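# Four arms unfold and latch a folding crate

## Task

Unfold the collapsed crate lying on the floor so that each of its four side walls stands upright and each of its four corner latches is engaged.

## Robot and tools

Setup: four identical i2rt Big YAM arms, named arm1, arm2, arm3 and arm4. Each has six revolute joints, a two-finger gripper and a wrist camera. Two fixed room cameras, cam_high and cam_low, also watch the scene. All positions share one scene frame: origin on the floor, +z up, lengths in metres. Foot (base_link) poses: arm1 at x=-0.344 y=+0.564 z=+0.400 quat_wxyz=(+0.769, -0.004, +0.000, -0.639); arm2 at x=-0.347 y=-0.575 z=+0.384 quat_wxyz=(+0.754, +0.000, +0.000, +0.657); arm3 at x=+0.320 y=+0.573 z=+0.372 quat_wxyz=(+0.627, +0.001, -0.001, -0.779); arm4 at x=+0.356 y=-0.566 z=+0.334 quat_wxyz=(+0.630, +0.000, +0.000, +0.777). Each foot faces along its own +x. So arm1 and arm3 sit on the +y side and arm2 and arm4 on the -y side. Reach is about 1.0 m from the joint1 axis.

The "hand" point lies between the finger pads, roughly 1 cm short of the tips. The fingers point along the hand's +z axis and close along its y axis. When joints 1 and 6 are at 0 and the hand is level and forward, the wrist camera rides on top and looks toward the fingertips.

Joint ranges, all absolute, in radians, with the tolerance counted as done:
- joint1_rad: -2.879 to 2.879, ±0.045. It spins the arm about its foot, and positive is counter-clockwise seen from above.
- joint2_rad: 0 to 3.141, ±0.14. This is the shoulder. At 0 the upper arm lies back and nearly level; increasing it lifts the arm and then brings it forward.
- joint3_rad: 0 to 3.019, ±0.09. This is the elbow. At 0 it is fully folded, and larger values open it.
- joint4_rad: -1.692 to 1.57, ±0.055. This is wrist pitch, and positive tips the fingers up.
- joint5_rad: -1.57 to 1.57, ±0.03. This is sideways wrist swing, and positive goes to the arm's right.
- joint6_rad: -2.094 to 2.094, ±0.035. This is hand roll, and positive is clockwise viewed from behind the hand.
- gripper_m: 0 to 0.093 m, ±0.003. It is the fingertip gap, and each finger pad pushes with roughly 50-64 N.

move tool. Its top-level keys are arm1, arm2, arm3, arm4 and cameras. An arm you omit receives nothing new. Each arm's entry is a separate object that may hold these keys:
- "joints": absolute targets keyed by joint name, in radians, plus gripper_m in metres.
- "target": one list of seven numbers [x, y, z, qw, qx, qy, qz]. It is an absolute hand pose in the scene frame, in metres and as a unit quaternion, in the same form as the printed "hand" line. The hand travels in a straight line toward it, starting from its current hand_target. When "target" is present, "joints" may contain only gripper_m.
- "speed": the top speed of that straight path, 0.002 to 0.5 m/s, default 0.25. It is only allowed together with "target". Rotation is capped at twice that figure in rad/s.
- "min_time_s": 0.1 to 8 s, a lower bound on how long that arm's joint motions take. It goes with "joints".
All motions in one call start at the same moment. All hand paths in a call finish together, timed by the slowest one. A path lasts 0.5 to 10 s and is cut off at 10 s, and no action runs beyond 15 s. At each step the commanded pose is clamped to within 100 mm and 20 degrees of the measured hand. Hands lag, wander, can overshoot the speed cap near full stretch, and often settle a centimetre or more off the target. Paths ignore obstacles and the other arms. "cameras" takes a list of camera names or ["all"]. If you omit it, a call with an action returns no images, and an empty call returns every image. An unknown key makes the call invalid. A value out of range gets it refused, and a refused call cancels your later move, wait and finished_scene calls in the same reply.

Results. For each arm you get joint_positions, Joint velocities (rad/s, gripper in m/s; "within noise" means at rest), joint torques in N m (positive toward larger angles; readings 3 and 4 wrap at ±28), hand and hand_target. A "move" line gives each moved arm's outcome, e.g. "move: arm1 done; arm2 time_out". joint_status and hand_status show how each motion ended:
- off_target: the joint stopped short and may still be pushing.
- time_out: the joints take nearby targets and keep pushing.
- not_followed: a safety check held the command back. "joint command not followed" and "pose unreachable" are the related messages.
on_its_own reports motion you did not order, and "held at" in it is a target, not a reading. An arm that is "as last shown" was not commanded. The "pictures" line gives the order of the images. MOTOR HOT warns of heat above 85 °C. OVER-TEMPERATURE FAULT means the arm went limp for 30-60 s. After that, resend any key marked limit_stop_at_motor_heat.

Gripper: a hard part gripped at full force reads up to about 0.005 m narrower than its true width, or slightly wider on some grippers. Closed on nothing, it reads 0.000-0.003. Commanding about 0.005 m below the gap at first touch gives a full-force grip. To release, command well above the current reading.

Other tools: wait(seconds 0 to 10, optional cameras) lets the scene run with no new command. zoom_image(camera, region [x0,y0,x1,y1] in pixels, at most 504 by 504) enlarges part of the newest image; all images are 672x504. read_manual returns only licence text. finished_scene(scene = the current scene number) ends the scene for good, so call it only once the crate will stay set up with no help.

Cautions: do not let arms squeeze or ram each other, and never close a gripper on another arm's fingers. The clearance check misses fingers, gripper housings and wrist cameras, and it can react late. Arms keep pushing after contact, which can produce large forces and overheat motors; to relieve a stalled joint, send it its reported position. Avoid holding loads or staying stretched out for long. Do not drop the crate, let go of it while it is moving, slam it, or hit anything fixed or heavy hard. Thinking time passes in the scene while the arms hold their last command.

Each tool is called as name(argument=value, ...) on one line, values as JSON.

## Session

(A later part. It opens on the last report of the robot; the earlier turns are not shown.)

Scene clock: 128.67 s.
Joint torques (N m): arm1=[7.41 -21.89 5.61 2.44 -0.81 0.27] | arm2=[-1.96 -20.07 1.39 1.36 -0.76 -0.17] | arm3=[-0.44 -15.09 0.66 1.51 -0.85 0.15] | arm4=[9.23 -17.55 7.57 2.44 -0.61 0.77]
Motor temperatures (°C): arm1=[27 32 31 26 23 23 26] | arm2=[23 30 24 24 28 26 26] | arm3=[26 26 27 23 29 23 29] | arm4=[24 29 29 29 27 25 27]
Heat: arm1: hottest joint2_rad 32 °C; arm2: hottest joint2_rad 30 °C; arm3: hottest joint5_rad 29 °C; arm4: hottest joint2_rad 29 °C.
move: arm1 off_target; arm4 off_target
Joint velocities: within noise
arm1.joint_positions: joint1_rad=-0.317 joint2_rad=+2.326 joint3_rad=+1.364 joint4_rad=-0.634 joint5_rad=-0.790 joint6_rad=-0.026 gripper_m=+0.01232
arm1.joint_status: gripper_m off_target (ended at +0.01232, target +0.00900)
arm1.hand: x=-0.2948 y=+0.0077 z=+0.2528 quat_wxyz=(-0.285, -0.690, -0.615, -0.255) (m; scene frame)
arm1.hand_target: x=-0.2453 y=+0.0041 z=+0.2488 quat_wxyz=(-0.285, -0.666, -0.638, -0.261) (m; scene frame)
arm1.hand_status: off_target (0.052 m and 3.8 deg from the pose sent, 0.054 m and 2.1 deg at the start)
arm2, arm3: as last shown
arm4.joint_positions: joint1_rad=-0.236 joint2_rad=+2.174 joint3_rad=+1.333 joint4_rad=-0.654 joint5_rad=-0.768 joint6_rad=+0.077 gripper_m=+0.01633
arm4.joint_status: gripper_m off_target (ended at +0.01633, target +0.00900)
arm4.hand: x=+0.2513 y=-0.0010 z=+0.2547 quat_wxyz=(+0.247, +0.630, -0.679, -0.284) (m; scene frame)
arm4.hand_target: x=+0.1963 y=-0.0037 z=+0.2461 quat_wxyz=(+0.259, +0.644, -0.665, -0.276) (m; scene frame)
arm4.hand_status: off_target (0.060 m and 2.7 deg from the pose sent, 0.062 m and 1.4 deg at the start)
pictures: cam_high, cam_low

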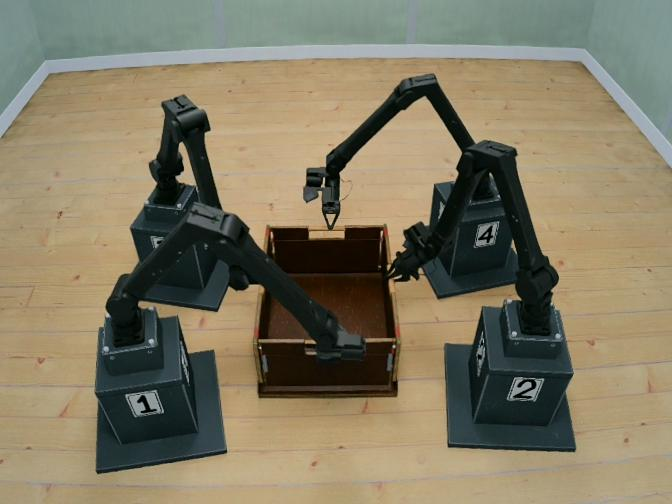

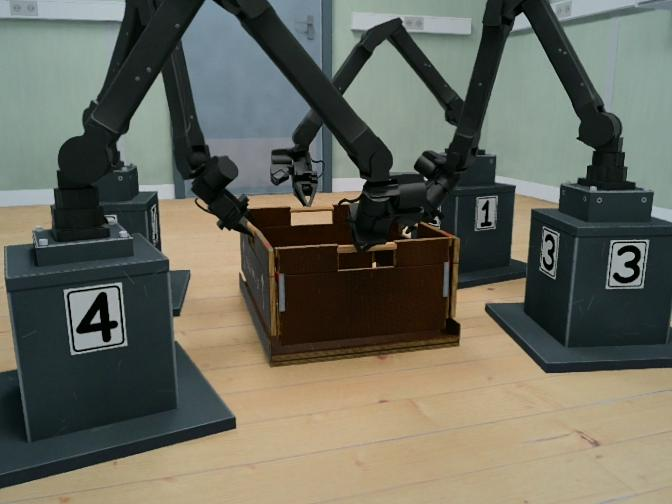

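move(arm1={"target": [-0.292, 0.0015, 0.248, 0.2865, 0.6677, 0.6389, 0.2614], "speed": 0.08, "joints": {"gripper_m": 0.010}}, arm4={"target": [0.249, 0.0001, 0.245, 0.2611, 0.6415, -0.6651, -0.2798], "speed": 0.08, "joints": {"gripper_m": 0.010}})

move(arm1={"joints": {"gripper_m": 0.03}}, arm4={"joints": {"gripper_m": 0.03}})

move(arm2={"joints": {"gripper_m": 0.03}}, arm3={"joints": {"gripper_m": 0.03}}, cameras=["cam_high", "cam_low"])

Scene clock: 135.23 s.
Joint torques (N m): arm1=[0.26 -21.3 6.97 0.09 -0.77 -0.13] | arm2=[-1.96 -20.07 1.4 1.39 -0.76 -0.17] | arm3=[0.03 -15.21 0.65 1.43 -0.83 0.12] | arm4=[2.49 -17.26 8.99 -0.72 -0.54 -0.11]
Motor temperatures (°C): arm1=[27 32 31 26 23 23 26] | arm2=[23 30 24 24 28 26 26] | arm3=[26 26 26 23 29 23 29] | arm4=[24 29 29 29 27 25 27]
Heat: arm1: hottest joint2_rad 32 °C; arm2: hottest joint2_rad 30 °C; arm3: hottest joint5_rad 29 °C; arm4: hottest joint2_rad 29 °C.
move: arm1 done; arm4 off_target
Joint velocities: within noise
arm1.joint_positions: joint1_rad=-0.320 joint2_rad=+2.335 joint3_rad=+1.388 joint4_rad=-0.686 joint5_rad=-0.790 joint6_rad=-0.086 gripper_m=+0.01232
arm1.joint_status: all done
arm1.hand: x=-0.2964 y=+0.0079 z=+0.2537 quat_wxyz=(-0.282, -0.677, -0.629, -0.259) (m; scene frame)
arm1.hand_target: x=-0.2920 y=+0.0015 z=+0.2488 quat_wxyz=(-0.285, -0.669, -0.635, -0.261) (m; scene frame)
arm1.hand_status: done (0.010 m and 1.6 deg from the pose sent, 0.008 m and 3.8 deg at the start)
arm2, arm3: as last shown
arm4.joint_positions: joint1_rad=-0.243 joint2_rad=+2.183 joint3_rad=+1.346 joint4_rad=-0.686 joint5_rad=-0.785 joint6_rad=+0.033 gripper_m=+0.01634
arm4.joint_status: gripper_m off_target (ended at +0.01633, target +0.01000)
arm4.hand: x=+0.2535 y=-0.0019 z=+0.2551 quat_wxyz=(+0.254, +0.637, -0.669, -0.287) (m; scene frame)
arm4.hand_target: x=+0.2485 y=+0.0000 z=+0.2456 quat_wxyz=(+0.261, +0.641, -0.665, -0.280) (m; scene frame)
arm4.hand_status: off_target (0.011 m and 1.3 deg from the pose sent, 0.010 m and 2.7 deg at the start)
pictures: none

Scene clock: 136.00 s.
Joint torques (N m): arm1=[0.5 -21.07 7.01 0.05 -0.5 -0.07] | arm2=[-1.9 -20.13 1.37 1.36 -0.76 -0.17] | arm3=[-0.15 -15.15 0.55 1.4 -0.84 0.14] | arm4=[1.96 -17.38 8.95 -0.4 -0.54 -0.11]
Motor temperatures (°C): arm1=[27 32 31 26 23 23 26] | arm2=[23 30 24 24 28 26 26] | arm3=[26 26 26 23 29 23 29] | arm4=[24 29 29 29 27 25 27]
Heat: arm1: hottest joint2_rad 32 °C; arm2: hottest joint2_rad 30 °C; arm3: hottest joint5_rad 29 °C; arm4: hottest joint2_rad 29 °C.
move: arm1 done; arm4 done
Joint velocities: within noise
arm1.joint_positions: joint1_rad=-0.309 joint2_rad=+2.338 joint3_rad=+1.388 joint4_rad=-0.687 joint5_rad=-0.794 joint6_rad=-0.087 gripper_m=+0.02995
arm1.joint_status: all done
arm1.hand: x=-0.2898 y=+0.0095 z=+0.2526 quat_wxyz=(-0.282, -0.673, -0.632, -0.263) (m; scene frame)
arm1.hand_target: x=-0.2865 y=+0.0022 z=+0.2481 quat_wxyz=(-0.284, -0.666, -0.638, -0.263) (m; scene frame)
arm1.hand_status: not commanded
arm2, arm3: as last shown
arm4.joint_positions: joint1_rad=-0.233 joint2_rad=+2.187 joint3_rad=+1.346 joint4_rad=-0.693 joint5_rad=-0.785 joint6_rad=+0.041 gripper_m=+0.02995
arm4.joint_status: all done
arm4.hand: x=+0.2474 y=-0.0052 z=+0.2534 quat_wxyz=(+0.260, +0.637, -0.669, -0.281) (m; scene frame)
arm4.hand_target: x=+0.2436 y=-0.0011 z=+0.2452 quat_wxyz=(+0.263, +0.641, -0.665, -0.278) (m; scene frame)
arm4.hand_status: not commanded
pictures: none

Scene clock: 136.60 s.
Joint torques (N m): arm1=[0.97 -21.54 6.83 -0.05 -0.5 -0.13] | arm2=[-1.79 -19.08 2.66 1.36 -0.36 -0.17] | arm3=[0.44 -14.51 1.65 1.4 -0.3 0.09] | arm4=[2.37 -17.38 8.94 -0.4 -0.54 -0.11]
Motor temperatures (°C): arm1=[27 32 31 26 23 23 26] | arm2=[23 30 24 24 28 26 26] | arm3=[26 26 26 23 29 23 29] | arm4=[24 29 29 29 27 25 27]
Heat: arm1: hottest joint2_rad 32 °C; arm2: hottest joint2_rad 30 °C; arm3: hottest joint5_rad 29 °C; arm4: hottest joint2_rad 29 °C.
move: arm2 done; arm3 done
Joint velocities: within noise
arm1: as last shown
arm1.joint_positions: joint1_rad=-0.309 joint2_rad=+2.338 joint3_rad=+1.388 joint4_rad=-0.687 joint5_rad=-0.794 joint6_rad=-0.087 gripper_m=+0.02996
arm1.hand_target: x=-0.2867 y=+0.0022 z=+0.2481 quat_wxyz=(-0.284, -0.666, -0.638, -0.263) (m; scene frame)
arm2.joint_positions: joint1_rad=-0.783 joint2_rad=+2.154 joint3_rad=+0.801 joint4_rad=+0.331 joint5_rad=-0.590 joint6_rad=+0.846 gripper_m=+0.02986
arm2.joint_status: all done
arm2.hand: x=-0.0205 y=-0.2049 z=+0.2341 quat_wxyz=(+0.000, -0.011, -0.924, -0.382) (m; scene frame)
arm2.hand_target: x=-0.0091 y=-0.2017 z=+0.2496 quat_wxyz=(-0.017, -0.006, -0.919, -0.394) (m; scene frame)
arm2.hand_status: not commanded
arm3.joint_positions: joint1_rad=-0.699 joint2_rad=+2.091 joint3_rad=+0.775 joint4_rad=+0.296 joint5_rad=-0.581 joint6_rad=+0.842 gripper_m=+0.02986
arm3.joint_status: all done
arm3.hand: x=-0.0019 y=+0.2052 z=+0.2391 quat_wxyz=(-0.379, -0.925, +0.008, +0.002) (m; scene frame)
arm3.hand_target: x=+0.0011 y=+0.2035 z=+0.2442 quat_wxyz=(-0.383, -0.924, +0.009, +0.000) (m; scene frame)
arm3.hand_status: not commanded
arm4.joint_positions: joint1_rad=-0.239 joint2_rad=+2.187 joint3_rad=+1.346 joint4_rad=-0.693 joint5_rad=-0.785 joint6_rad=+0.041 gripper_m=+0.02996
arm4.joint_status: not commanded
arm4.hand: x=+0.2508 y=-0.0045 z=+0.2534 quat_wxyz=(+0.260, +0.634, -0.671, -0.281) (m; scene frame)
arm4.hand_target: x=+0.2471 y=-0.0004 z=+0.2452 quat_wxyz=(+0.263, +0.639, -0.667, -0.278) (m; scene frame)
arm4.hand_status: not commanded
pictures: cam_high, cam_low

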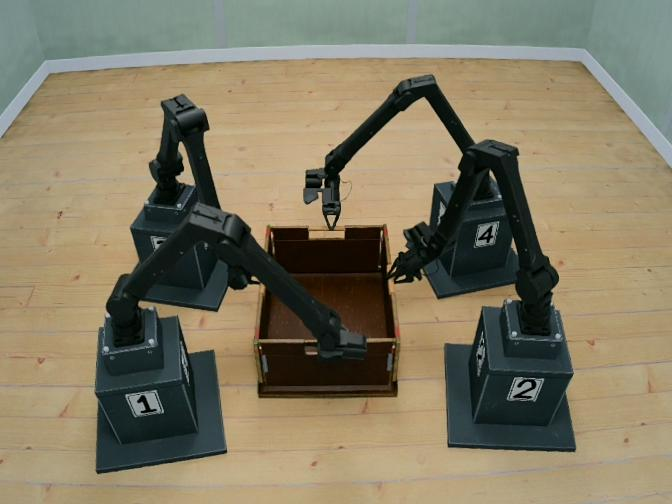

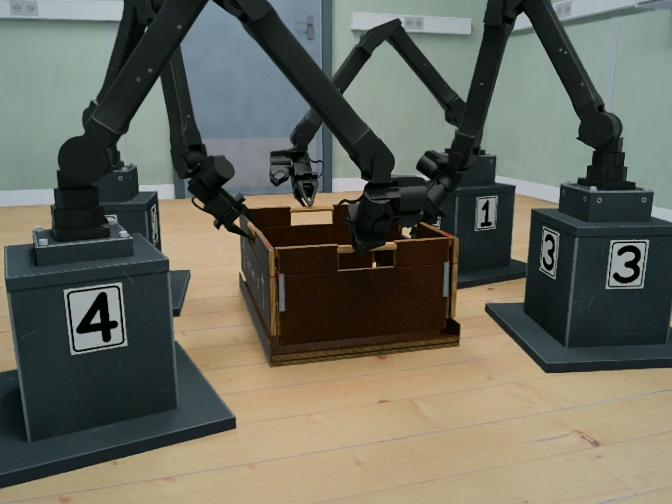

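move(arm1={"joints": {"gripper_m": 0.055}}, arm2={"joints": {"gripper_m": 0.055}}, arm3={"joints": {"gripper_m": 0.055}}, arm4={"joints": {"gripper_m": 0.055}})

move(arm1={"target": [-0.347, 0.006, 0.308, 0.284, 0.666, 0.638, 0.263], "speed": 0.12, "joints": {"gripper_m": 0.055}}, arm2={"target": [-0.010, -0.264, 0.312, -0.017, -0.006, -0.919, -0.394], "speed": 0.12, "joints": {"gripper_m": 0.055}}, arm3={"target": [0.002, 0.2655, 0.306, -0.383, -0.924, 0.009, 0.0], "speed": 0.12, "joints": {"gripper_m": 0.055}}, arm4={"target": [0.307, -0.0034, 0.305, 0.263, 0.639, -0.667, -0.278], "speed": 0.12, "joints": {"gripper_m": 0.055}}, cameras=["cam_high", "cam_low"])

zoom_image(camera="cam_high", region=[235, 210, 425, 410])

zoom_image(camera="cam_low", region=[230, 190, 480, 370])

Scene clock: 142.50 s.
Joint torques (N m): arm1=[0.09 -21.66 7.08 0.27 -0.48 -0.14] | arm2=[-0.91 -19.02 2.67 1.36 -0.36 -0.17] | arm3=[-0.26 -14.33 1.57 1.51 -0.31 0.11] | arm4=[2.32 -17.38 8.95 -0.4 -0.54 -0.11]
Motor temperatures (°C): arm1=[27 32 31 26 23 23 26] | arm2=[23 30 24 24 28 26 26] | arm3=[26 26 26 23 29 23 28] | arm4=[24 30 29 29 27 25 27]
Heat: arm1: hottest joint2_rad 32 °C; arm2: hottest joint2_rad 30 °C; arm3: hottest joint5_rad 29 °C; arm4: hottest joint2_rad 30 °C.
move: arm1 done; arm2 done; arm3 done; arm4 done
Joint velocities: within noise
arm1.joint_positions: joint1_rad=-0.309 joint2_rad=+2.338 joint3_rad=+1.388 joint4_rad=-0.687 joint5_rad=-0.794 joint6_rad=-0.087 gripper_m=+0.05485
arm1.joint_status: all done
arm1.hand: x=-0.2898 y=+0.0095 z=+0.2526 quat_wxyz=(-0.282, -0.673, -0.632, -0.263) (m; scene frame)
arm1.hand_target: x=-0.2867 y=+0.0022 z=+0.2481 quat_wxyz=(-0.284, -0.666, -0.638, -0.263) (m; scene frame)
arm1.hand_status: not commanded
arm2.joint_positions: joint1_rad=-0.783 joint2_rad=+2.154 joint3_rad=+0.801 joint4_rad=+0.331 joint5_rad=-0.590 joint6_rad=+0.846 gripper_m=+0.05478
arm2.joint_status: all done
arm2.hand: x=-0.0205 y=-0.2049 z=+0.2341 quat_wxyz=(+0.000, -0.011, -0.924, -0.382) (m; scene frame)
arm2.hand_target: x=-0.0091 y=-0.2017 z=+0.2496 quat_wxyz=(-0.017, -0.006, -0.919, -0.394) (m; scene frame)
arm2.hand_status: not commanded
arm3.joint_positions: joint1_rad=-0.702 joint2_rad=+2.091 joint3_rad=+0.775 joint4_rad=+0.296 joint5_rad=-0.581 joint6_rad=+0.842 gripper_m=+0.05479
arm3.joint_status: all done
arm3.hand: x=-0.0031 y=+0.2062 z=+0.2391 quat_wxyz=(-0.379, -0.925, +0.010, +0.003) (m; scene frame)
arm3.hand_target: x=+0.0000 y=+0.2045 z=+0.2442 quat_wxyz=(-0.383, -0.924, +0.010, +0.001) (m; scene frame)
arm3.hand_status: not commanded
arm4.joint_positions: joint1_rad=-0.242 joint2_rad=+2.187 joint3_rad=+1.346 joint4_rad=-0.693 joint5_rad=-0.785 joint6_rad=+0.041 gripper_m=+0.05484
arm4.joint_status: all done
arm4.hand: x=+0.2526 y=-0.0042 z=+0.2534 quat_wxyz=(+0.259, +0.633, -0.672, -0.282) (m; scene frame)
arm4.hand_target: x=+0.2488 y=-0.0001 z=+0.2452 quat_wxyz=(+0.262, +0.638, -0.668, -0.279) (m; scene frame)
arm4.hand_status: not commanded
pictures: none

Scene clock: 144.10 s.
Joint torques (N m): arm1=[0.09 -23.65 7.75 -0.14 -0.26 -0.07] | arm2=[-0.38 -16.73 3.37 0.66 -0.5 -0.14] | arm3=[-1.9 -13.1 2.37 0.75 -0.36 -0.11] | arm4=[1.55 -18.96 10.06 -0.7 -0.5 -0.18]
Motor temperatures (°C): arm1=[27 32 31 26 23 23 26] | arm2=[23 29 24 24 28 26 26] | arm3=[26 27 26 23 28 23 28] | arm4=[24 30 29 29 27 25 27]
Heat: arm1: hottest joint2_rad 32 °C; arm2: hottest joint2_rad 29 °C; arm3: hottest joint5_rad 28 °C; arm4: hottest joint2_rad 30 °C.
move: arm1 off_target; arm2 off_target; arm3 done; arm4 off_target
Joint velocities: within noise
arm1.joint_positions: joint1_rad=-0.409 joint2_rad=+2.268 joint3_rad=+1.417 joint4_rad=-0.920 joint5_rad=-0.791 joint6_rad=-0.239 gripper_m=+0.05493
arm1.joint_status: all done
arm1.hand: x=-0.3424 y=+0.0196 z=+0.3011 quat_wxyz=(-0.278, -0.672, -0.629, -0.276) (m; scene frame)
arm1.hand_target: x=-0.3474 y=+0.0055 z=+0.3083 quat_wxyz=(-0.285, -0.666, -0.637, -0.263) (m; scene frame)
arm1.hand_status: off_target (0.016 m and 2.1 deg from the pose sent, 0.080 m and 1.1 deg at the start)
arm2.joint_positions: joint1_rad=-0.922 joint2_rad=+1.921 joint3_rad=+0.688 joint4_rad=+0.153 joint5_rad=-0.657 joint6_rad=+0.717 gripper_m=+0.05487
arm2.joint_status: all done
arm2.hand: x=-0.0134 y=-0.2661 z=+0.3001 quat_wxyz=(-0.007, -0.016, -0.921, -0.389) (m; scene frame)
arm2.hand_target: x=-0.0078 y=-0.2659 z=+0.3114 quat_wxyz=(-0.017, -0.010, -0.919, -0.394) (m; scene frame)
arm2.hand_status: off_target (0.013 m and 1.7 deg from the pose sent, 0.098 m and 2.6 deg at the start)
arm3.joint_positions: joint1_rad=-0.813 joint2_rad=+1.855 joint3_rad=+0.670 joint4_rad=+0.100 joint5_rad=-0.649 joint6_rad=+0.724 gripper_m=+0.05487
arm3.joint_status: all done
arm3.hand: x=+0.0012 y=+0.2588 z=+0.3033 quat_wxyz=(-0.384, -0.923, +0.008, -0.001) (m; scene frame)
arm3.hand_target: x=+0.0022 y=+0.2649 z=+0.3060 quat_wxyz=(-0.384, -0.923, +0.009, -0.001) (m; scene frame)
arm3.hand_status: done (0.007 m and 0.2 deg from the pose sent, 0.090 m and 0.5 deg at the start)
arm4.joint_positions: joint1_rad=-0.332 joint2_rad=+2.119 joint3_rad=+1.376 joint4_rad=-0.931 joint5_rad=-0.785 joint6_rad=-0.104 gripper_m=+0.05493
arm4.joint_status: all done
arm4.hand: x=+0.3013 y=-0.0173 z=+0.2982 quat_wxyz=(+0.275, +0.631, -0.673, -0.269) (m; scene frame)
arm4.hand_target: x=+0.3036 y=-0.0038 z=+0.3055 quat_wxyz=(+0.264, +0.641, -0.665, -0.278) (m; scene frame)
arm4.hand_status: off_target (0.017 m and 2.1 deg from the pose sent, 0.075 m and 1.1 deg at the start)
pictures: cam_high, cam_low

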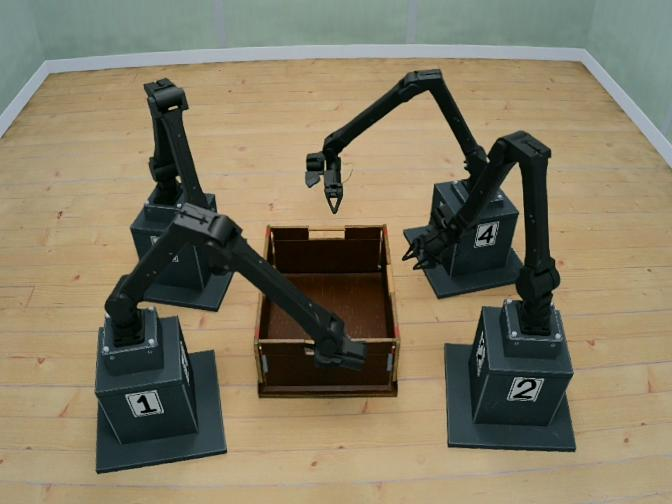

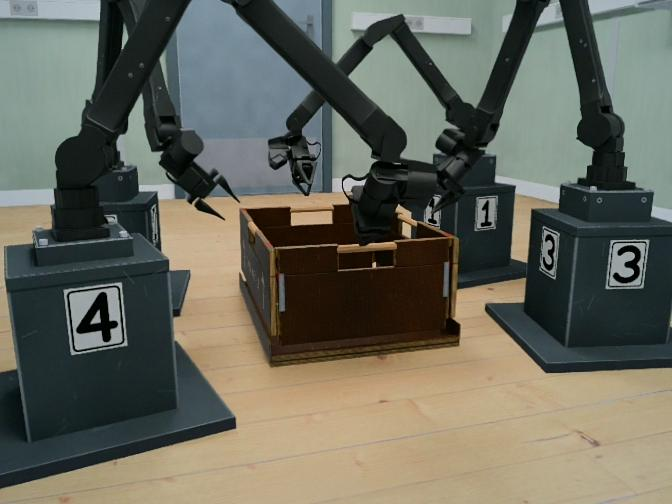

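Scaled by 2.520 from the camera's 672x504 image, which has a finer 960x720 frame.

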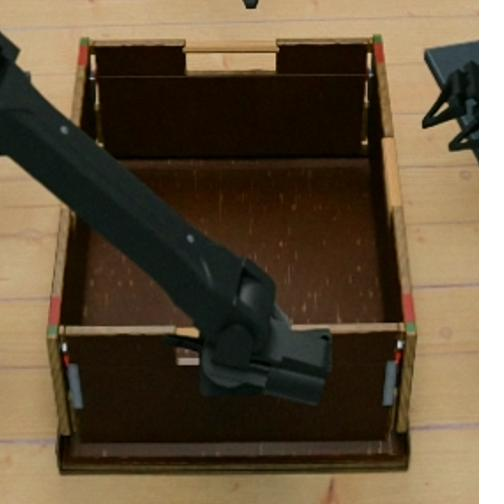

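Scaled by 2.016 from the camera's 672x504 image, which has a finer 960x720 frame.

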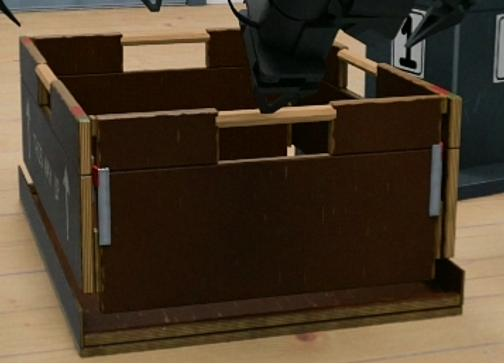

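All four walls are upright and the corners look latched. The arms are clear of the crate.

finished_scene(scene=2)

The scene is finished: the task was done.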